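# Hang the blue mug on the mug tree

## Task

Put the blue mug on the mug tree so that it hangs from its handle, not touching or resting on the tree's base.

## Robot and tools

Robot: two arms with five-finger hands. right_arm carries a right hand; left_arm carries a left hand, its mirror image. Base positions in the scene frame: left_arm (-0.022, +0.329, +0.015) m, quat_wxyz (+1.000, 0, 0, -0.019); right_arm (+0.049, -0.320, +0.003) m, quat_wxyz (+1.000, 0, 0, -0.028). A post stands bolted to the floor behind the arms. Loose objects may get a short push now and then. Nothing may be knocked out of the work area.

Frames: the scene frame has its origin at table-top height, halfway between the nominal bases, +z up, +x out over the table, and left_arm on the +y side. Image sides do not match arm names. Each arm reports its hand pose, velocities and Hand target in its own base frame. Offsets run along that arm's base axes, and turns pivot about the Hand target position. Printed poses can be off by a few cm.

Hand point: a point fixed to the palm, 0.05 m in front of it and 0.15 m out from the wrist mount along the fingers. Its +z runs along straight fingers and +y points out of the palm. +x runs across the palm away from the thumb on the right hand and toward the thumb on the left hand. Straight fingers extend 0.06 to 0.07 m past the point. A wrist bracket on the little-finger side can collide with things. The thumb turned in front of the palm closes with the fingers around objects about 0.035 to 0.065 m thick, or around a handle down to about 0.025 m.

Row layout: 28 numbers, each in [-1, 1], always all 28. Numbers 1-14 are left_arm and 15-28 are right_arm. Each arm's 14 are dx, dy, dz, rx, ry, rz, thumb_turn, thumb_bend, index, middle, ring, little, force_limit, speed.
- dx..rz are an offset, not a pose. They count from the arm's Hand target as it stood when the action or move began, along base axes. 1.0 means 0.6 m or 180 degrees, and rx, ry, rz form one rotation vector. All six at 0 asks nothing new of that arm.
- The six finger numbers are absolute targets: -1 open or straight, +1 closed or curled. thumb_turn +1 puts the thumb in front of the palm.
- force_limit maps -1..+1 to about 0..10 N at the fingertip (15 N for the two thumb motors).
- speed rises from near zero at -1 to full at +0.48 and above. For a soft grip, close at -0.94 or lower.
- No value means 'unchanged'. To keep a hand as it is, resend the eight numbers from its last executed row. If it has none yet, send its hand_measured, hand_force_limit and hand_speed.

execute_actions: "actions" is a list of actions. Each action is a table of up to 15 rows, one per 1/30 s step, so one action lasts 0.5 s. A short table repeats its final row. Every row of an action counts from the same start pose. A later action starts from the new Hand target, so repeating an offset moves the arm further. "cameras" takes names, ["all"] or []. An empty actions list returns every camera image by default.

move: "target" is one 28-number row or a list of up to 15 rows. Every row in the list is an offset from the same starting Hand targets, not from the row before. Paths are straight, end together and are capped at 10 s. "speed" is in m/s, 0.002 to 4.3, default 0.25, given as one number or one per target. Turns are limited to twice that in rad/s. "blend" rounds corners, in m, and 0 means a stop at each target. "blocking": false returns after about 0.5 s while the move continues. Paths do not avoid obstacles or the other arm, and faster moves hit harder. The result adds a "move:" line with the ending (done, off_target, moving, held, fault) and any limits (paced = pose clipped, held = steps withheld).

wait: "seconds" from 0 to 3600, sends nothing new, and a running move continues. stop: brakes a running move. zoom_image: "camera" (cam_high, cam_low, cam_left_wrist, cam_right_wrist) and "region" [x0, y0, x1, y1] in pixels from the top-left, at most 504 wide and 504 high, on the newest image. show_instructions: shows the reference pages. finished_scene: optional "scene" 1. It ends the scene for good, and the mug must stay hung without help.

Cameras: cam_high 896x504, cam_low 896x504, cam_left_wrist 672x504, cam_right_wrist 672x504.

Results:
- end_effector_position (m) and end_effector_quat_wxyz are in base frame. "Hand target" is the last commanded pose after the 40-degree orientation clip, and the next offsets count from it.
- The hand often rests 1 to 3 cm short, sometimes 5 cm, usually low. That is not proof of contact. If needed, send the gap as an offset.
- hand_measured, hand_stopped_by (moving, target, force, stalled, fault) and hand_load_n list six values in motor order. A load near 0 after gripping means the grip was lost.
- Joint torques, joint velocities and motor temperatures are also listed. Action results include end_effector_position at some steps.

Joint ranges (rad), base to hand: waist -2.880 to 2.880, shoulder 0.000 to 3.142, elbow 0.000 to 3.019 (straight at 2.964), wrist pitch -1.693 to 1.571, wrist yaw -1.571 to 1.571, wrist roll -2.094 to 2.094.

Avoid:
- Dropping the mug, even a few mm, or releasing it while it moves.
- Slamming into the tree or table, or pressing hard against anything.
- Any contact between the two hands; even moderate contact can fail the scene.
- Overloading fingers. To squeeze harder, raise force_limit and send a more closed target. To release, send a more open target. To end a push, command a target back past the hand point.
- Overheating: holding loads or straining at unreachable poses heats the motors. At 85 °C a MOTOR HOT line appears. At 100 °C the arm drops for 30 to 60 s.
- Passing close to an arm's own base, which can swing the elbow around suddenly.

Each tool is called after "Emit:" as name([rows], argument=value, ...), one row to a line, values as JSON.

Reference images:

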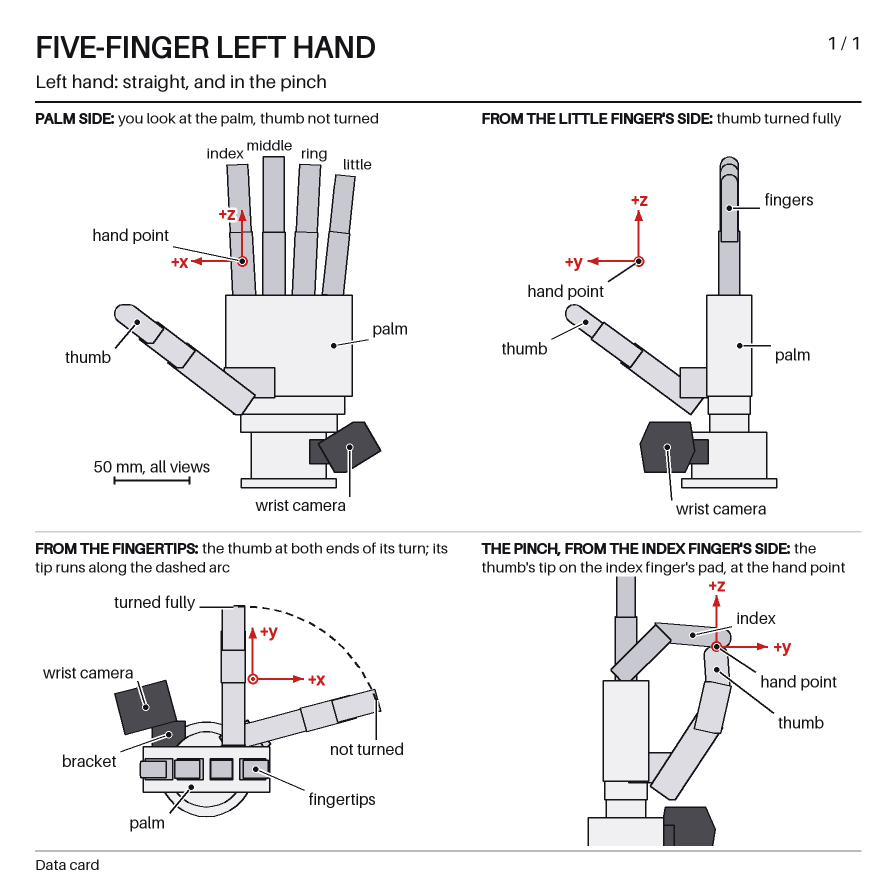

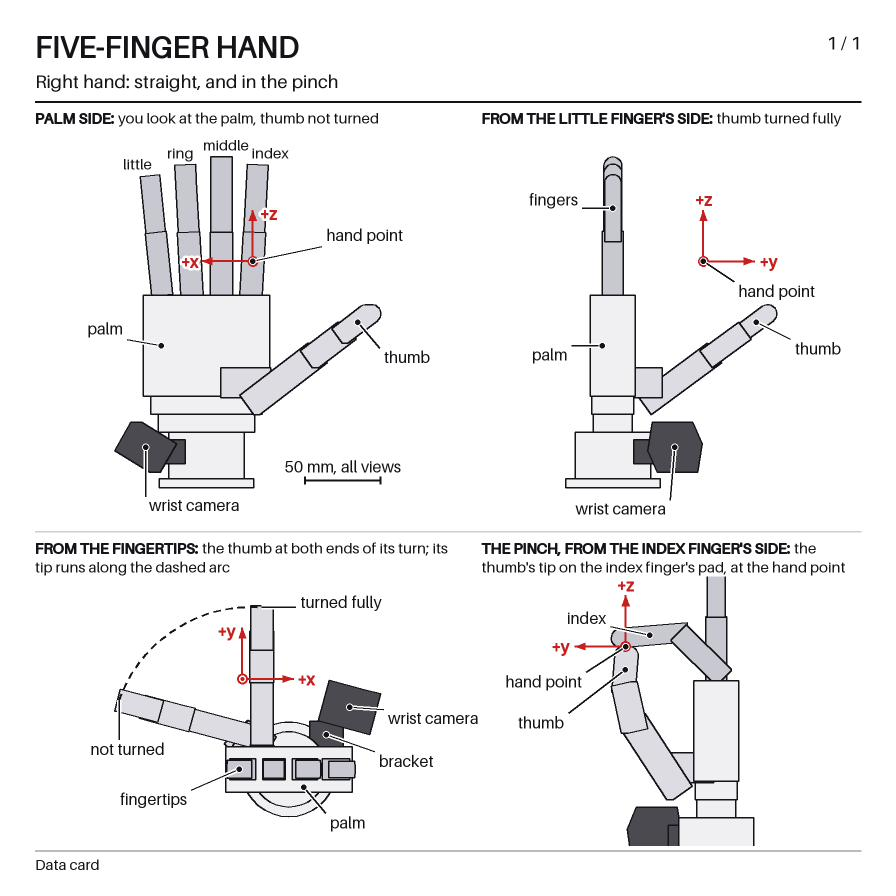

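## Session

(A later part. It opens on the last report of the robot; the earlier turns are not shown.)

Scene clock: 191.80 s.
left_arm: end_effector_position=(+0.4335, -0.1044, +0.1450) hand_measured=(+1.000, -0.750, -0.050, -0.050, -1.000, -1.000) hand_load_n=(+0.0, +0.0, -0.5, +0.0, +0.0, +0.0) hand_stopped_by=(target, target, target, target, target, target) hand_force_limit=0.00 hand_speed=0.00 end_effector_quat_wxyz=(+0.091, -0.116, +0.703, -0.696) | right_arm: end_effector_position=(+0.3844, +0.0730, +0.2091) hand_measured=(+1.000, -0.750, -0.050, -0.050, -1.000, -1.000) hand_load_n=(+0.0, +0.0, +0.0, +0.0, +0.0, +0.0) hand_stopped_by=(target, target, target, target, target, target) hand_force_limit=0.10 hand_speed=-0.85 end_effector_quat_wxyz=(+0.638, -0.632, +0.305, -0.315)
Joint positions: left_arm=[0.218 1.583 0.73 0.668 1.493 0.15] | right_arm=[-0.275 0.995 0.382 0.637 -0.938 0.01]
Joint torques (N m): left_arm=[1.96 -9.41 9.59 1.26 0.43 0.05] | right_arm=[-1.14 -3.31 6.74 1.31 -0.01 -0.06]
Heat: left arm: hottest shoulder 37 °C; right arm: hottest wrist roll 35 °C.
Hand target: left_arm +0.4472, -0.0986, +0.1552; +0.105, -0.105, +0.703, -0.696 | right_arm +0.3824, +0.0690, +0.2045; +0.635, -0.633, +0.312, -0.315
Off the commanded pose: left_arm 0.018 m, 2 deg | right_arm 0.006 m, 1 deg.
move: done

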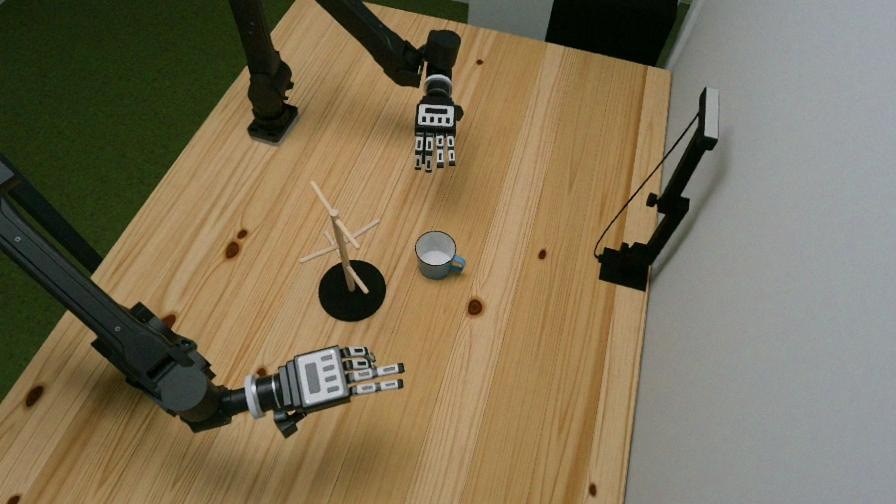

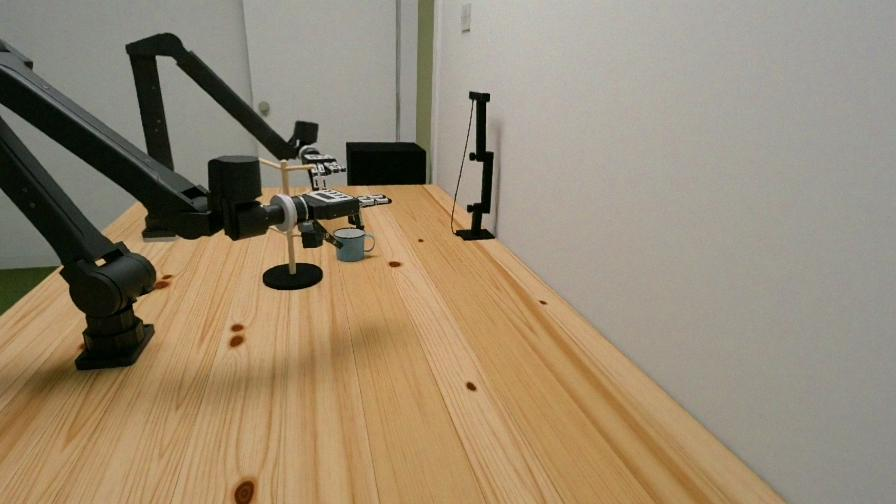

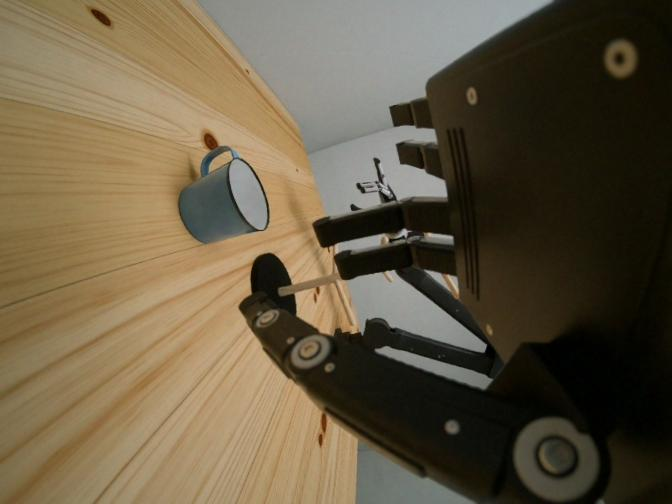

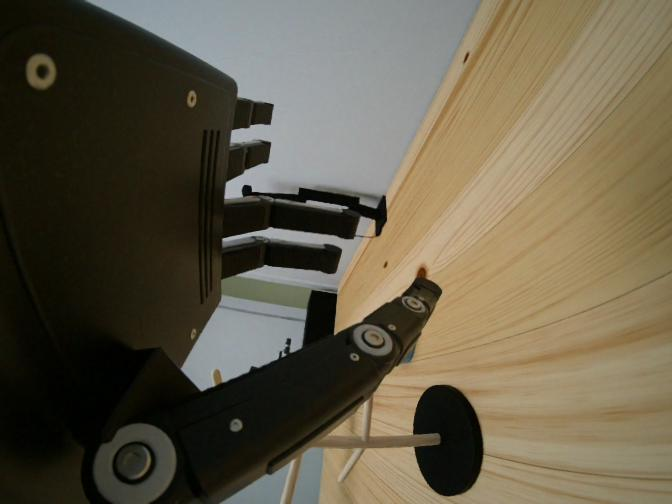

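Emit:
move(target=[0.116,-0.167,-0.02,0,0,-0.037,1,-0.75,-0.05,-0.05,-1,-1,0,0,0,0,0,0,0,0,1,-0.75,-0.05,-0.05,-1,-1,0.1,-0.85], cameras=["all"], speed=0.12)

Emit:
zoom_image(camera="cam_high", region=[340, 140, 520, 320])

Emit:
zoom_image(camera="cam_low", region=[270, 120, 450, 300])

Emit:
zoom_image(camera="cam_left_wrist", region=[150, 100, 450, 400])

Scene clock: 197.27 s.
left_arm: end_effector_position=(+0.5011, -0.1972, +0.1303) hand_measured=(+1.000, -0.750, -0.050, -0.050, -1.000, -1.000) hand_load_n=(+0.0, +0.0, -0.5, +0.0, +0.0, +0.0) hand_stopped_by=(target, target, target, target, target, target) hand_force_limit=0.00 hand_speed=0.00 end_effector_quat_wxyz=(+0.050, -0.079, +0.710, -0.698) | right_arm: end_effector_position=(+0.3844, +0.0730, +0.2091) hand_measured=(+1.000, -0.750, -0.050, -0.050, -1.000, -1.000) hand_load_n=(+0.0, +0.0, +0.0, +0.0, -0.5, -0.5) hand_stopped_by=(target, target, target, target, target, target) hand_force_limit=0.10 hand_speed=-0.85 end_effector_quat_wxyz=(+0.638, -0.632, +0.305, -0.315)
Joint positions: left_arm=[-0.002 1.787 0.95 0.72 1.386 0.076] | right_arm=[-0.275 0.995 0.382 0.637 -0.938 0.01]
Joint torques (N m): left_arm=[1.03 -12.69 10.17 1.77 0.08 -0.1] | right_arm=[-1.14 -3.31 6.72 1.33 -0.01 -0.07]
Heat: left arm: hottest shoulder 37 °C; right arm: hottest wrist roll 34 °C.
Hand target: left_arm +0.5167, -0.1990, +0.1433; +0.064, -0.064, +0.708, -0.701 | right_arm +0.3824, +0.0690, +0.2045; +0.635, -0.633, +0.312, -0.315
Off the commanded pose: left_arm 0.020 m, 2 deg | right_arm 0.006 m, 1 deg.
move: off_target (left_arm)

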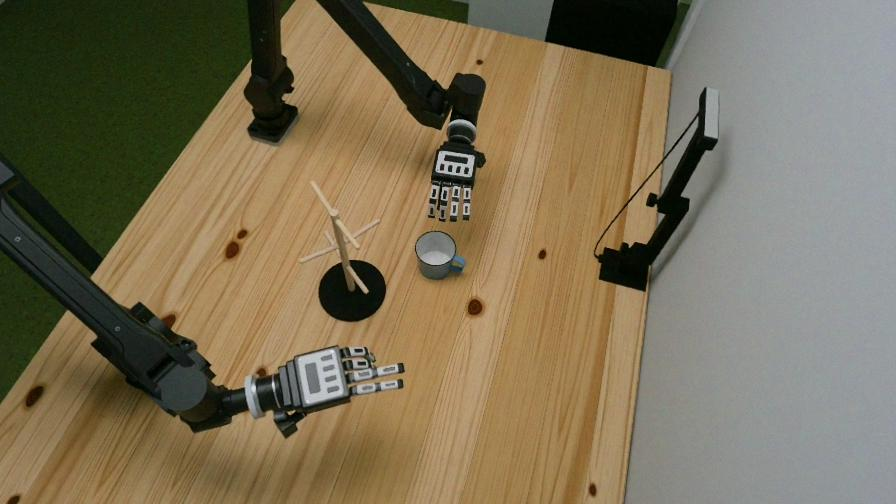

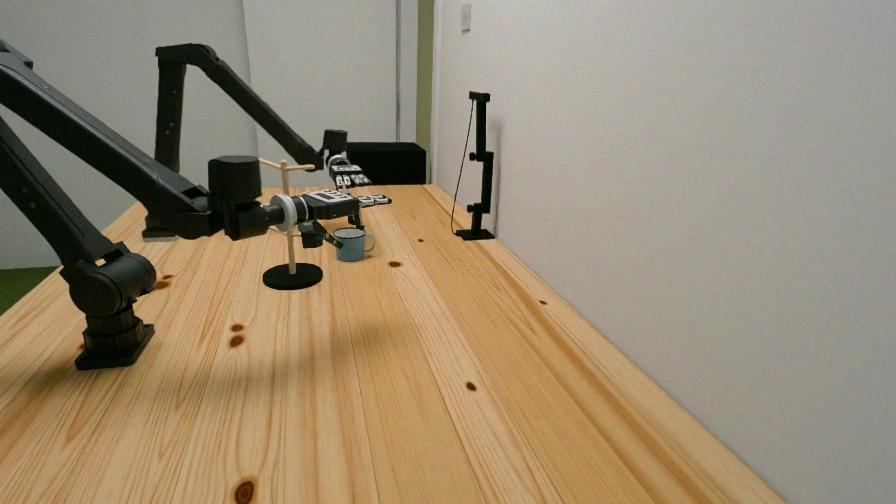

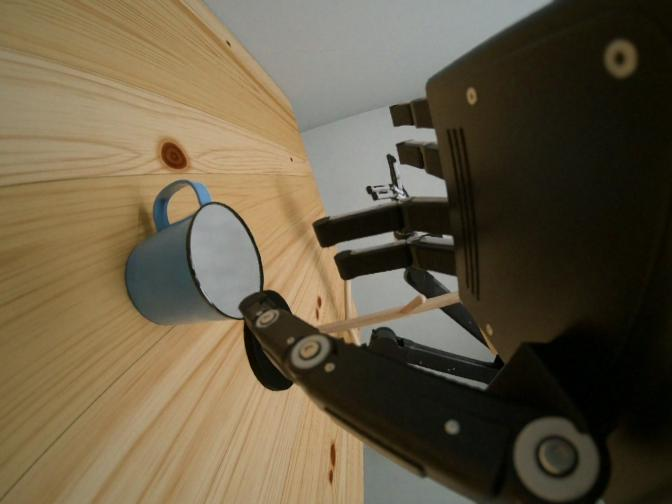

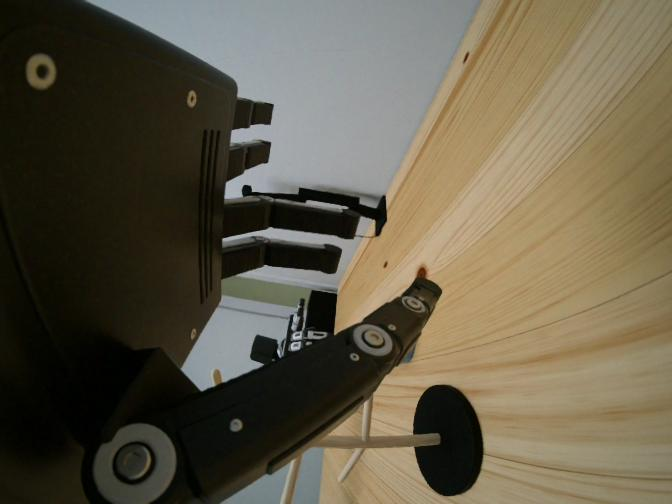

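Scaled by 2.800 from the camera's image (finer frame: 1280x720).

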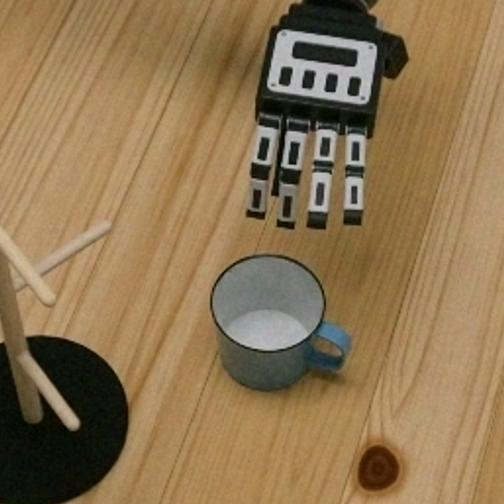

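Scaled by 2.800 from the camera's image (finer frame: 1280x720).

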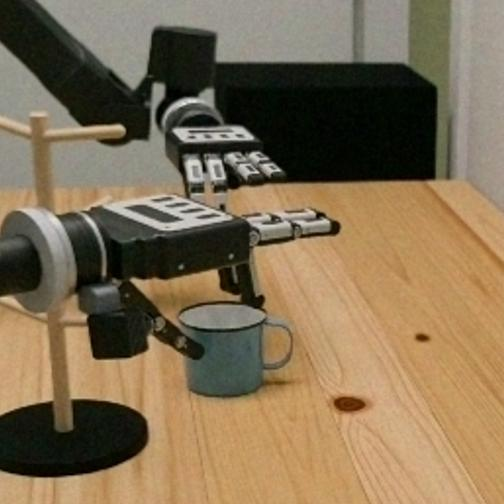

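Scaled by 1.680 from the camera's image (finer frame: 960x720).

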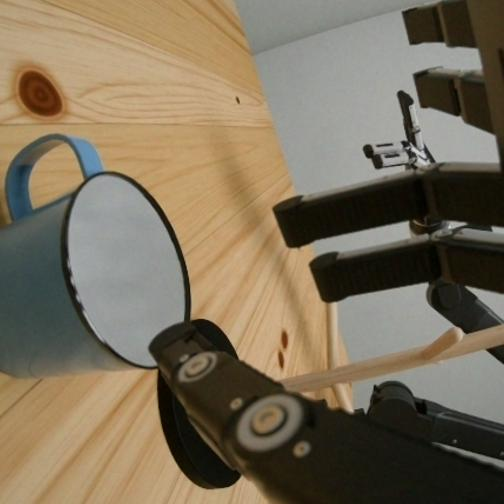

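Emit:
move(target=[0.0095,-0.012,-0.037,0,0,0,1,-0.75,-0.05,-0.05,-1,-1,0,0,-0.25,-0.2,0,0,0,0,1,-0.75,-0.05,-0.05,-1,-1,0.1,-0.85], cameras=["cam_high","cam_low","cam_left_wrist"], speed=0.15)

Emit:
zoom_image(camera="cam_high", region=[340, 140, 520, 320])

Emit:
zoom_image(camera="cam_low", region=[270, 120, 450, 300])

Emit:
zoom_image(camera="cam_left_wrist", region=[100, 100, 450, 400])

Scene clock: 203.60 s.
left_arm: end_effector_position=(+0.5080, -0.2004, +0.1093) hand_measured=(+1.000, -0.750, -0.050, -0.050, -1.000, -1.000) hand_load_n=(+0.0, +0.0, +0.0, +0.0, +0.0, +0.0) hand_stopped_by=(target, target, target, target, target, target) hand_force_limit=0.00 hand_speed=0.00 end_effector_quat_wxyz=(+0.052, -0.081, +0.710, -0.698) | right_arm: end_effector_position=(+0.2380, -0.0501, +0.2070) hand_measured=(+1.000, -0.750, -0.050, -0.050, -1.000, -1.000) hand_load_n=(+0.0, +0.0, +0.0, +0.0, +0.0, +0.0) hand_stopped_by=(target, target, target, target, target, target) hand_force_limit=0.10 hand_speed=-0.85 end_effector_quat_wxyz=(+0.594, -0.603, +0.369, -0.383)
Joint positions: left_arm=[-0.008 1.845 0.957 0.78 1.373 0.067] | right_arm=[-1.128 0.611 0.223 0.516 -1.577 0.103]
Joint torques (N m): left_arm=[0.56 -12.81 9.91 1.68 0.07 -0.11] | right_arm=[-1.44 1.44 6.99 0.79 0.09 0.12]
Heat: left arm: hottest shoulder 37 °C; right arm: hottest wrist roll 34 °C.
Hand target: left_arm +0.5225, -0.2060, +0.1210; +0.064, -0.064, +0.708, -0.701 | right_arm +0.2324, -0.0510, +0.2045; +0.635, -0.633, +0.312, -0.315
Off the commanded pose: left_arm 0.020 m, 2 deg | right_arm 0.006 m, 12 deg.
joint sent to its limit (right arm) — joint 5 (wrist yaw), lower limit. The joint targets are off in orientation, not in position.
move: off_target (left_arm, right_arm)

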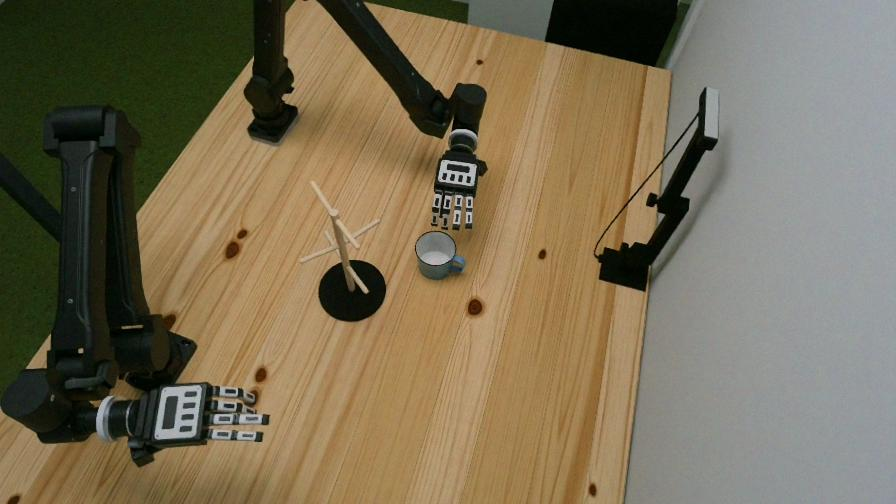

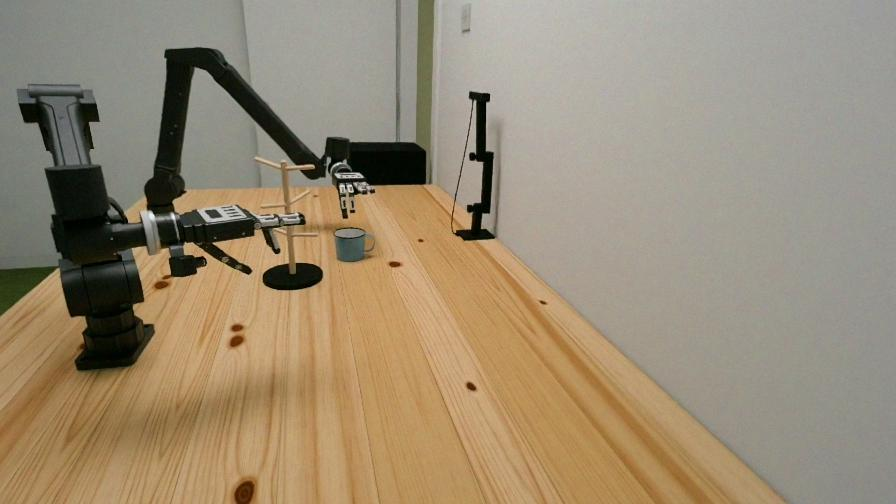

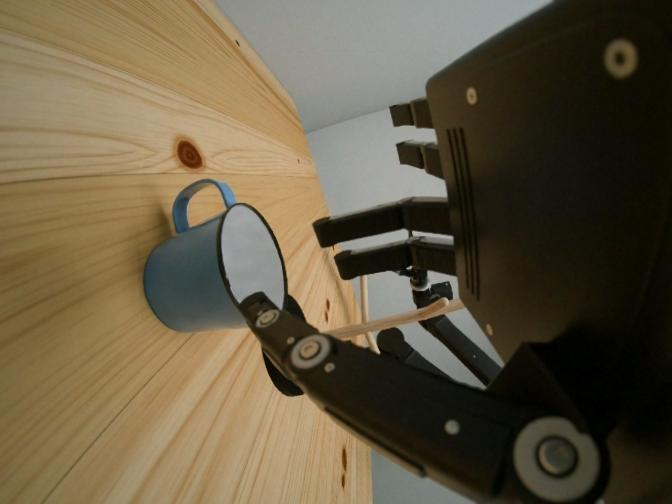

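Scaled by 2.800 from the camera's image (finer frame: 1280x720).

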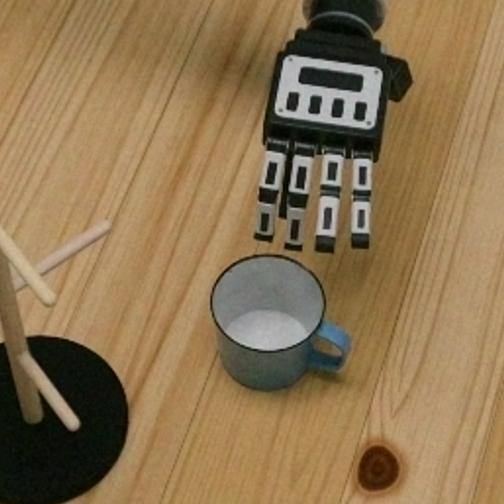

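Scaled by 2.800 from the camera's image (finer frame: 1280x720).

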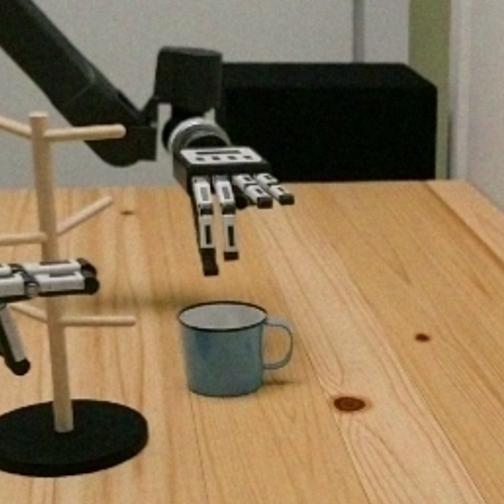

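Scaled by 1.440 from the camera's image (finer frame: 960x720).

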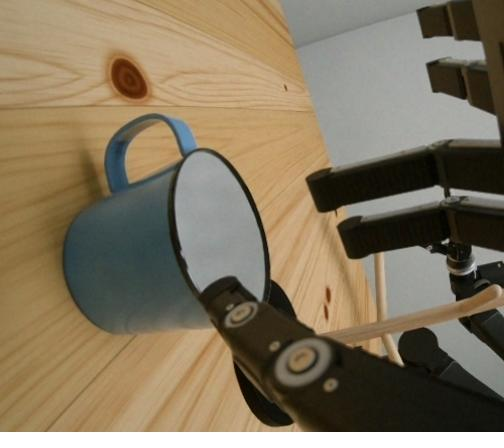

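Emit:
move(target=[-0.003,-0.011,-0.06,0,0,0,1,-0.75,-0.05,-0.05,-1,-1,0,0,0,0,0,0,0,0,1,-0.75,-0.05,-0.05,-1,-1,0.1,-0.85], cameras=["cam_high","cam_low","cam_left_wrist"], speed=0.08)

Emit:
zoom_image(camera="cam_high", region=[380, 180, 500, 300])

Emit:
zoom_image(camera="cam_low", region=[300, 160, 420, 280])

Emit:
zoom_image(camera="cam_left_wrist", region=[100, 100, 450, 400])

Scene clock: 208.17 s.
left_arm: end_effector_position=(+0.5111, -0.2074, +0.0759) hand_measured=(+1.000, -0.750, -0.050, -0.050, -1.000, -1.000) hand_load_n=(+0.0, +0.0, +0.0, +0.0, -0.5, -0.5) hand_stopped_by=(target, target, target, target, target, target) hand_force_limit=0.00 hand_speed=0.00 end_effector_quat_wxyz=(+0.056, -0.077, +0.710, -0.698) | right_arm: end_effector_position=(+0.2379, -0.0499, +0.2071) hand_measured=(+1.000, -0.750, -0.050, -0.050, -1.000, -1.000) hand_load_n=(+0.0, +0.0, +0.0, +0.0, +0.0, +0.0) hand_stopped_by=(target, target, target, target, target, target) hand_force_limit=0.10 hand_speed=-0.85 end_effector_quat_wxyz=(+0.595, -0.603, +0.370, -0.382)
Joint positions: left_arm=[-0.022 1.928 0.957 0.877 1.36 0.063] | right_arm=[-1.128 0.611 0.223 0.516 -1.577 0.107]
Joint torques (N m): left_arm=[1.03 -13.57 8.06 1.78 0.07 -0.07] | right_arm=[-1.38 1.44 6.95 0.85 0.09 0.11]
Heat: left arm: hottest shoulder 37 °C; right arm: hottest wrist roll 34 °C.
Hand target: left_arm +0.5206, -0.2127, +0.0849; +0.064, -0.064, +0.708, -0.701 | right_arm +0.2324, -0.0509, +0.2045; +0.635, -0.633, +0.312, -0.315
Off the commanded pose: left_arm 0.014 m, 2 deg | right_arm 0.006 m, 12 deg.
joint sent to its limit (right arm) — joint 5 (wrist yaw), lower limit. The joint targets are off in orientation, not in position.
move: off_target (left_arm)

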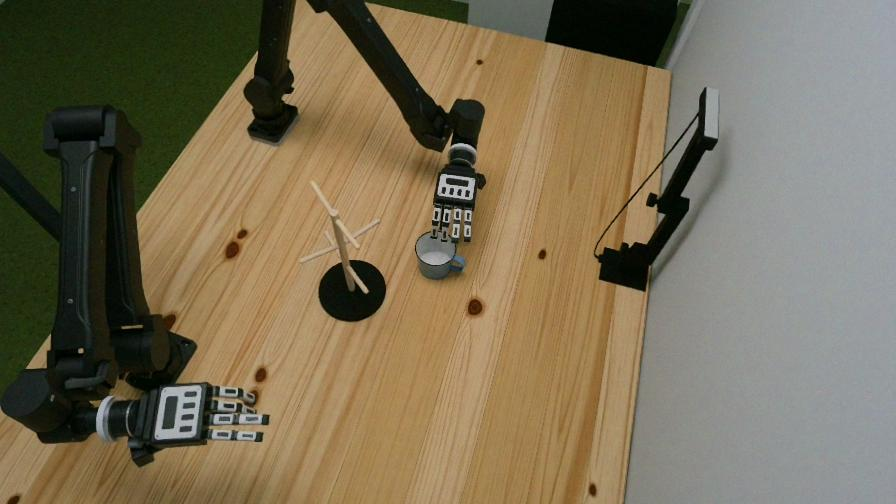

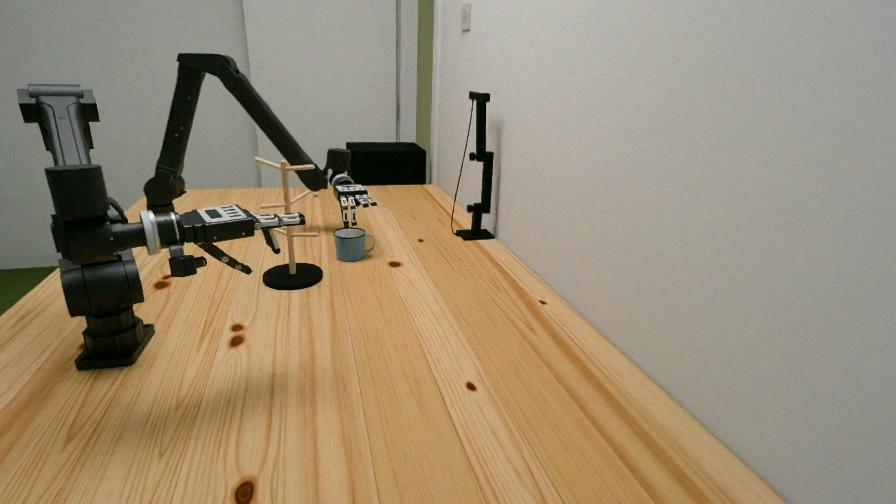

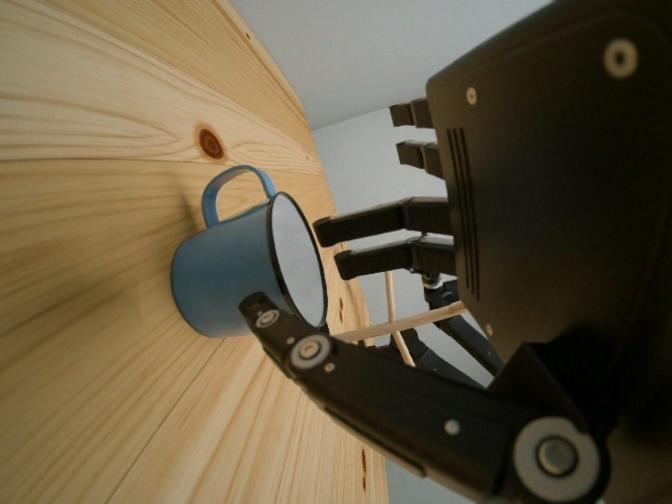

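Scaled by 4.200 from the camera's image (finer frame: 1280x720).

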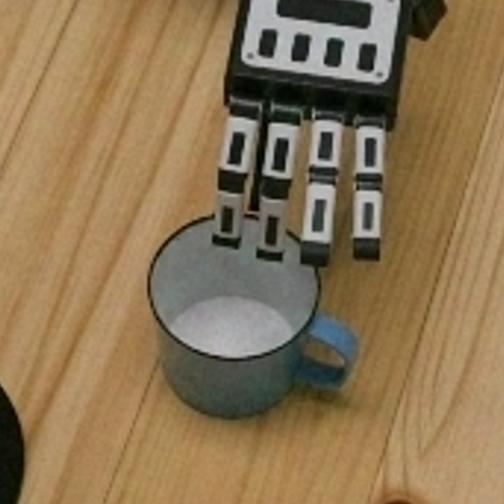

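Scaled by 4.200 from the camera's image (finer frame: 1280x720).

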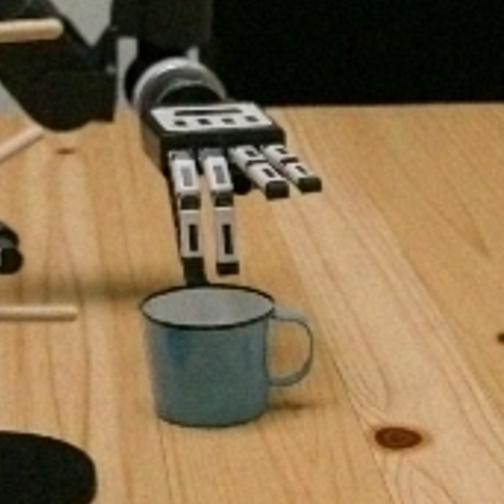

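Scaled by 1.440 from the camera's image (finer frame: 960x720).

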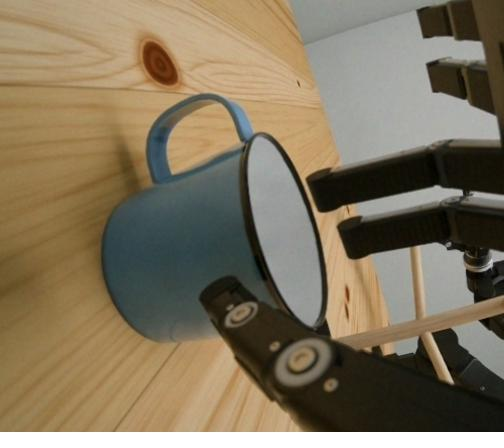

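Emit:
move(target=[-0.003,0.0,-0.045,0,0,0,1,-0.75,-0.05,-0.05,-1,-1,0,0,0,0,0,0,0,0,1,-0.75,-0.05,-0.05,-1,-1,0.1,-0.85], cameras=["cam_high","cam_low","cam_left_wrist"], speed=0.05)

Emit:
zoom_image(camera="cam_high", region=[380, 180, 500, 300])

Emit:
zoom_image(camera="cam_low", region=[300, 160, 420, 280])

Emit:
zoom_image(camera="cam_left_wrist", region=[100, 100, 450, 400])

Scene clock: 212.53 s.
left_arm: end_effector_position=(+0.5120, -0.2074, +0.0525) hand_measured=(+1.000, -0.750, -0.050, -0.050, -1.000, -1.000) hand_load_n=(+0.0, +0.0, -0.5, +0.0, +0.0, +0.0) hand_stopped_by=(target, target, target, target, target, target) hand_force_limit=0.00 hand_speed=0.00 end_effector_quat_wxyz=(+0.059, -0.074, +0.709, -0.698) | right_arm: end_effector_position=(+0.2379, -0.0500, +0.2071) hand_measured=(+1.000, -0.750, -0.050, -0.050, -1.000, -1.000) hand_load_n=(+0.0, +0.0, +0.0, +0.0, +0.0, +0.0) hand_stopped_by=(target, target, target, target, target, target) hand_force_limit=0.10 hand_speed=-0.85 end_effector_quat_wxyz=(+0.594, -0.603, +0.370, -0.382)
Joint positions: left_arm=[-0.022 1.987 0.957 0.945 1.36 0.063] | right_arm=[-1.128 0.611 0.223 0.516 -1.577 0.107]
Joint torques (N m): left_arm=[-0.26 -13.98 7.04 1.87 0.06 -0.1] | right_arm=[-1.38 1.38 6.95 0.9 0.08 0.11]
Heat: left arm: hottest shoulder 37 °C; right arm: hottest wrist roll 34 °C.
Hand target: left_arm +0.5188, -0.2127, +0.0580; +0.064, -0.064, +0.708, -0.701 | right_arm +0.2324, -0.0510, +0.2045; +0.635, -0.633, +0.312, -0.315
Off the commanded pose: left_arm 0.010 m, 1 deg | right_arm 0.006 m, 12 deg.
joint sent to its limit (right arm) — joint 5 (wrist yaw), lower limit. The joint targets are off in orientation, not in position.
move: done

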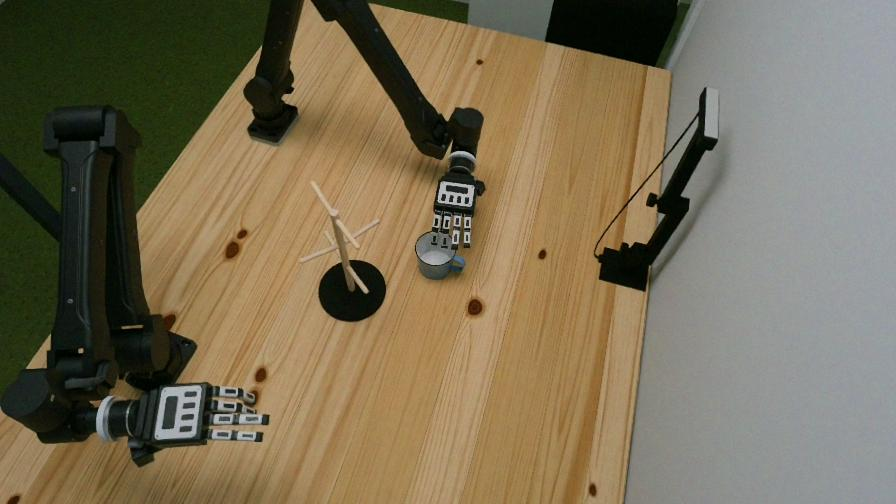

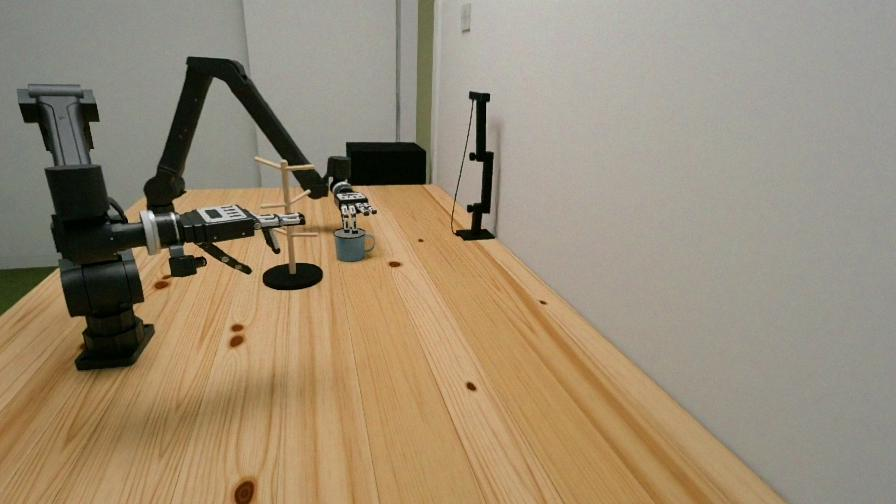

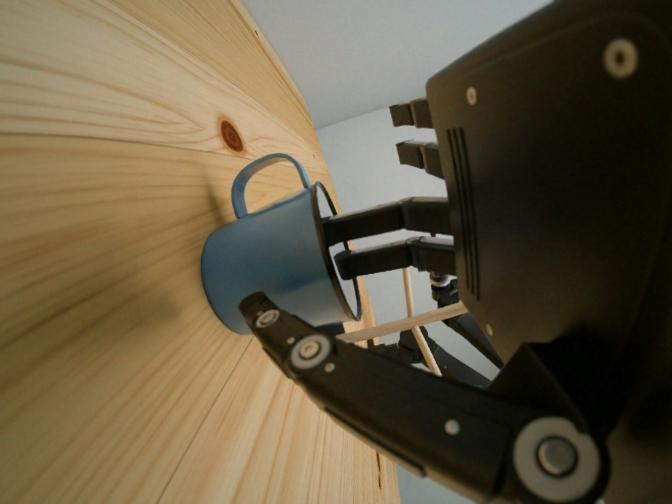

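Scaled by 4.200 from the camera's image (finer frame: 1280x720).

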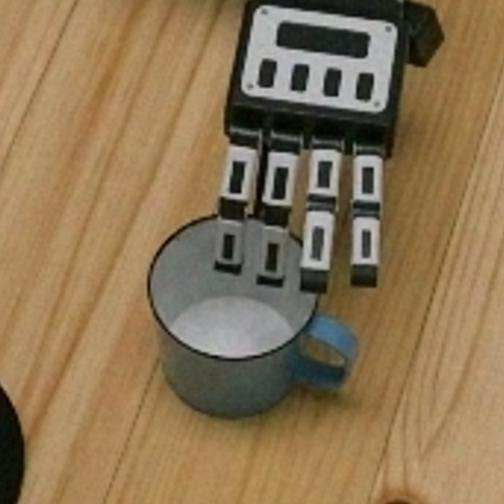

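Scaled by 4.200 from the camera's image (finer frame: 1280x720).

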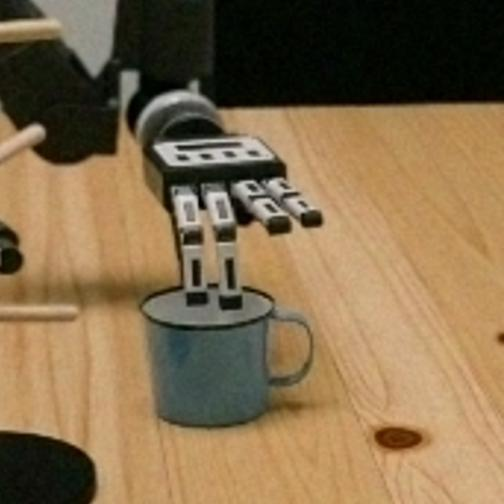

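Scaled by 1.440 from the camera's image (finer frame: 960x720).

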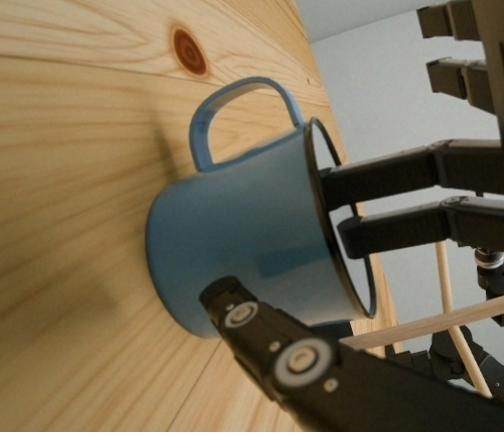

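Emit:
move(target=[-0.007,0.0,-0.016,0,0,0,1,-0.75,-0.05,-0.05,-1,-1,0,0,0,0,0,0,0,0,1,-0.75,-0.05,-0.05,-1,-1,0.1,-0.85], cameras=["cam_high","cam_low","cam_left_wrist"], speed=0.05)

Emit:
zoom_image(camera="cam_high", region=[380, 180, 500, 300])

Emit:
zoom_image(camera="cam_left_wrist", region=[100, 100, 450, 400])

Scene clock: 214.93 s.
left_arm: end_effector_position=(+0.5127, -0.2077, +0.0469) hand_measured=(+1.000, -0.750, -0.050, -0.050, -1.000, -1.000) hand_load_n=(+0.0, +0.0, +0.0, +0.0, +0.0, +0.0) hand_stopped_by=(target, target, target, target, target, target) hand_force_limit=0.00 hand_speed=0.00 end_effector_quat_wxyz=(+0.063, -0.069, +0.709, -0.699) | right_arm: end_effector_position=(+0.2379, -0.0500, +0.2071) hand_measured=(+1.000, -0.750, -0.050, -0.050, -1.000, -1.000) hand_load_n=(+0.0, +0.0, +0.0, +0.0, +0.0, +0.0) hand_stopped_by=(target, target, target, target, target, target) hand_force_limit=0.10 hand_speed=-0.85 end_effector_quat_wxyz=(+0.594, -0.603, +0.370, -0.382)
Joint positions: left_arm=[-0.023 2.003 0.957 0.976 1.36 0.062] | right_arm=[-1.128 0.611 0.223 0.516 -1.577 0.107]
Joint torques (N m): left_arm=[0.73 -13.86 6.01 1.76 0.02 -0.11] | right_arm=[-1.38 1.32 6.94 0.9 0.08 0.11]
Heat: left arm: hottest shoulder 37 °C; right arm: hottest wrist roll 34 °C.
Hand target: left_arm +0.5146, -0.2128, +0.0483; +0.064, -0.064, +0.708, -0.701 | right_arm +0.2324, -0.0510, +0.2045; +0.635, -0.633, +0.312, -0.315
Off the commanded pose: left_arm 0.006 m, 1 deg | right_arm 0.006 m, 12 deg.
joint sent to its limit (right arm) — joint 5 (wrist yaw), lower limit. The joint targets are off in orientation, not in position.
move: done

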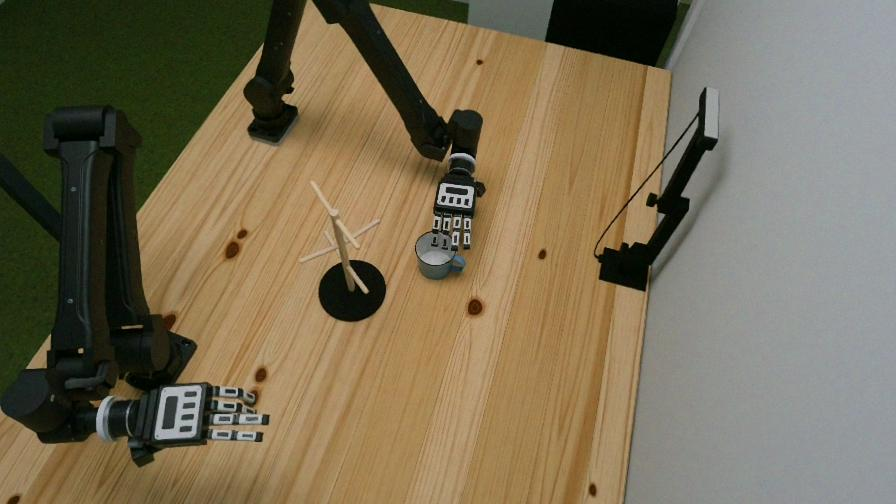

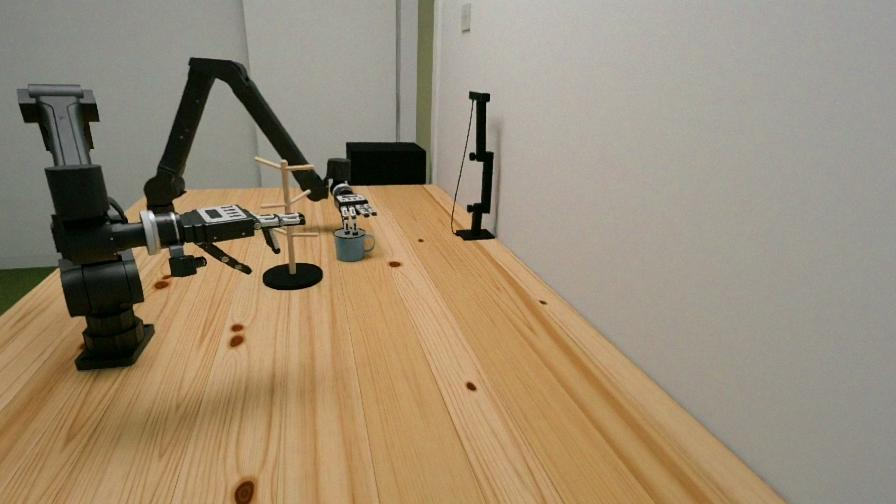

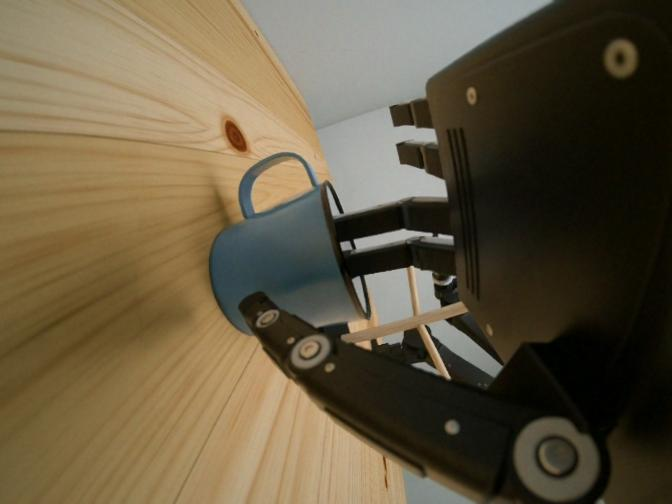

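Scaled by 4.200 from the camera's image (finer frame: 1280x720).

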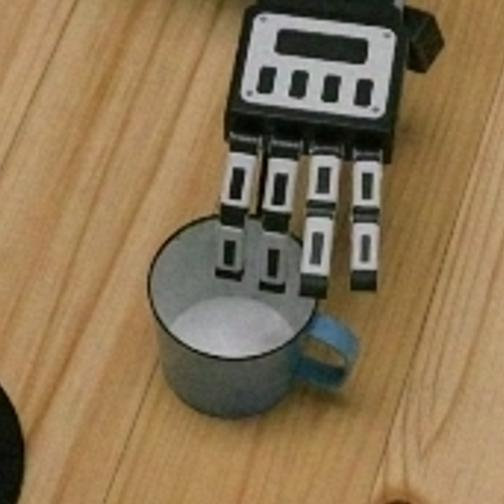

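Scaled by 1.440 from the camera's image (finer frame: 960x720).

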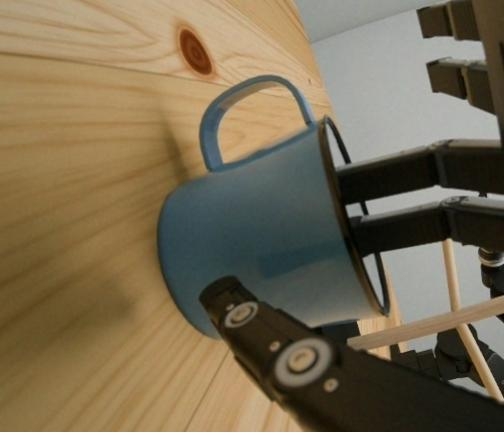

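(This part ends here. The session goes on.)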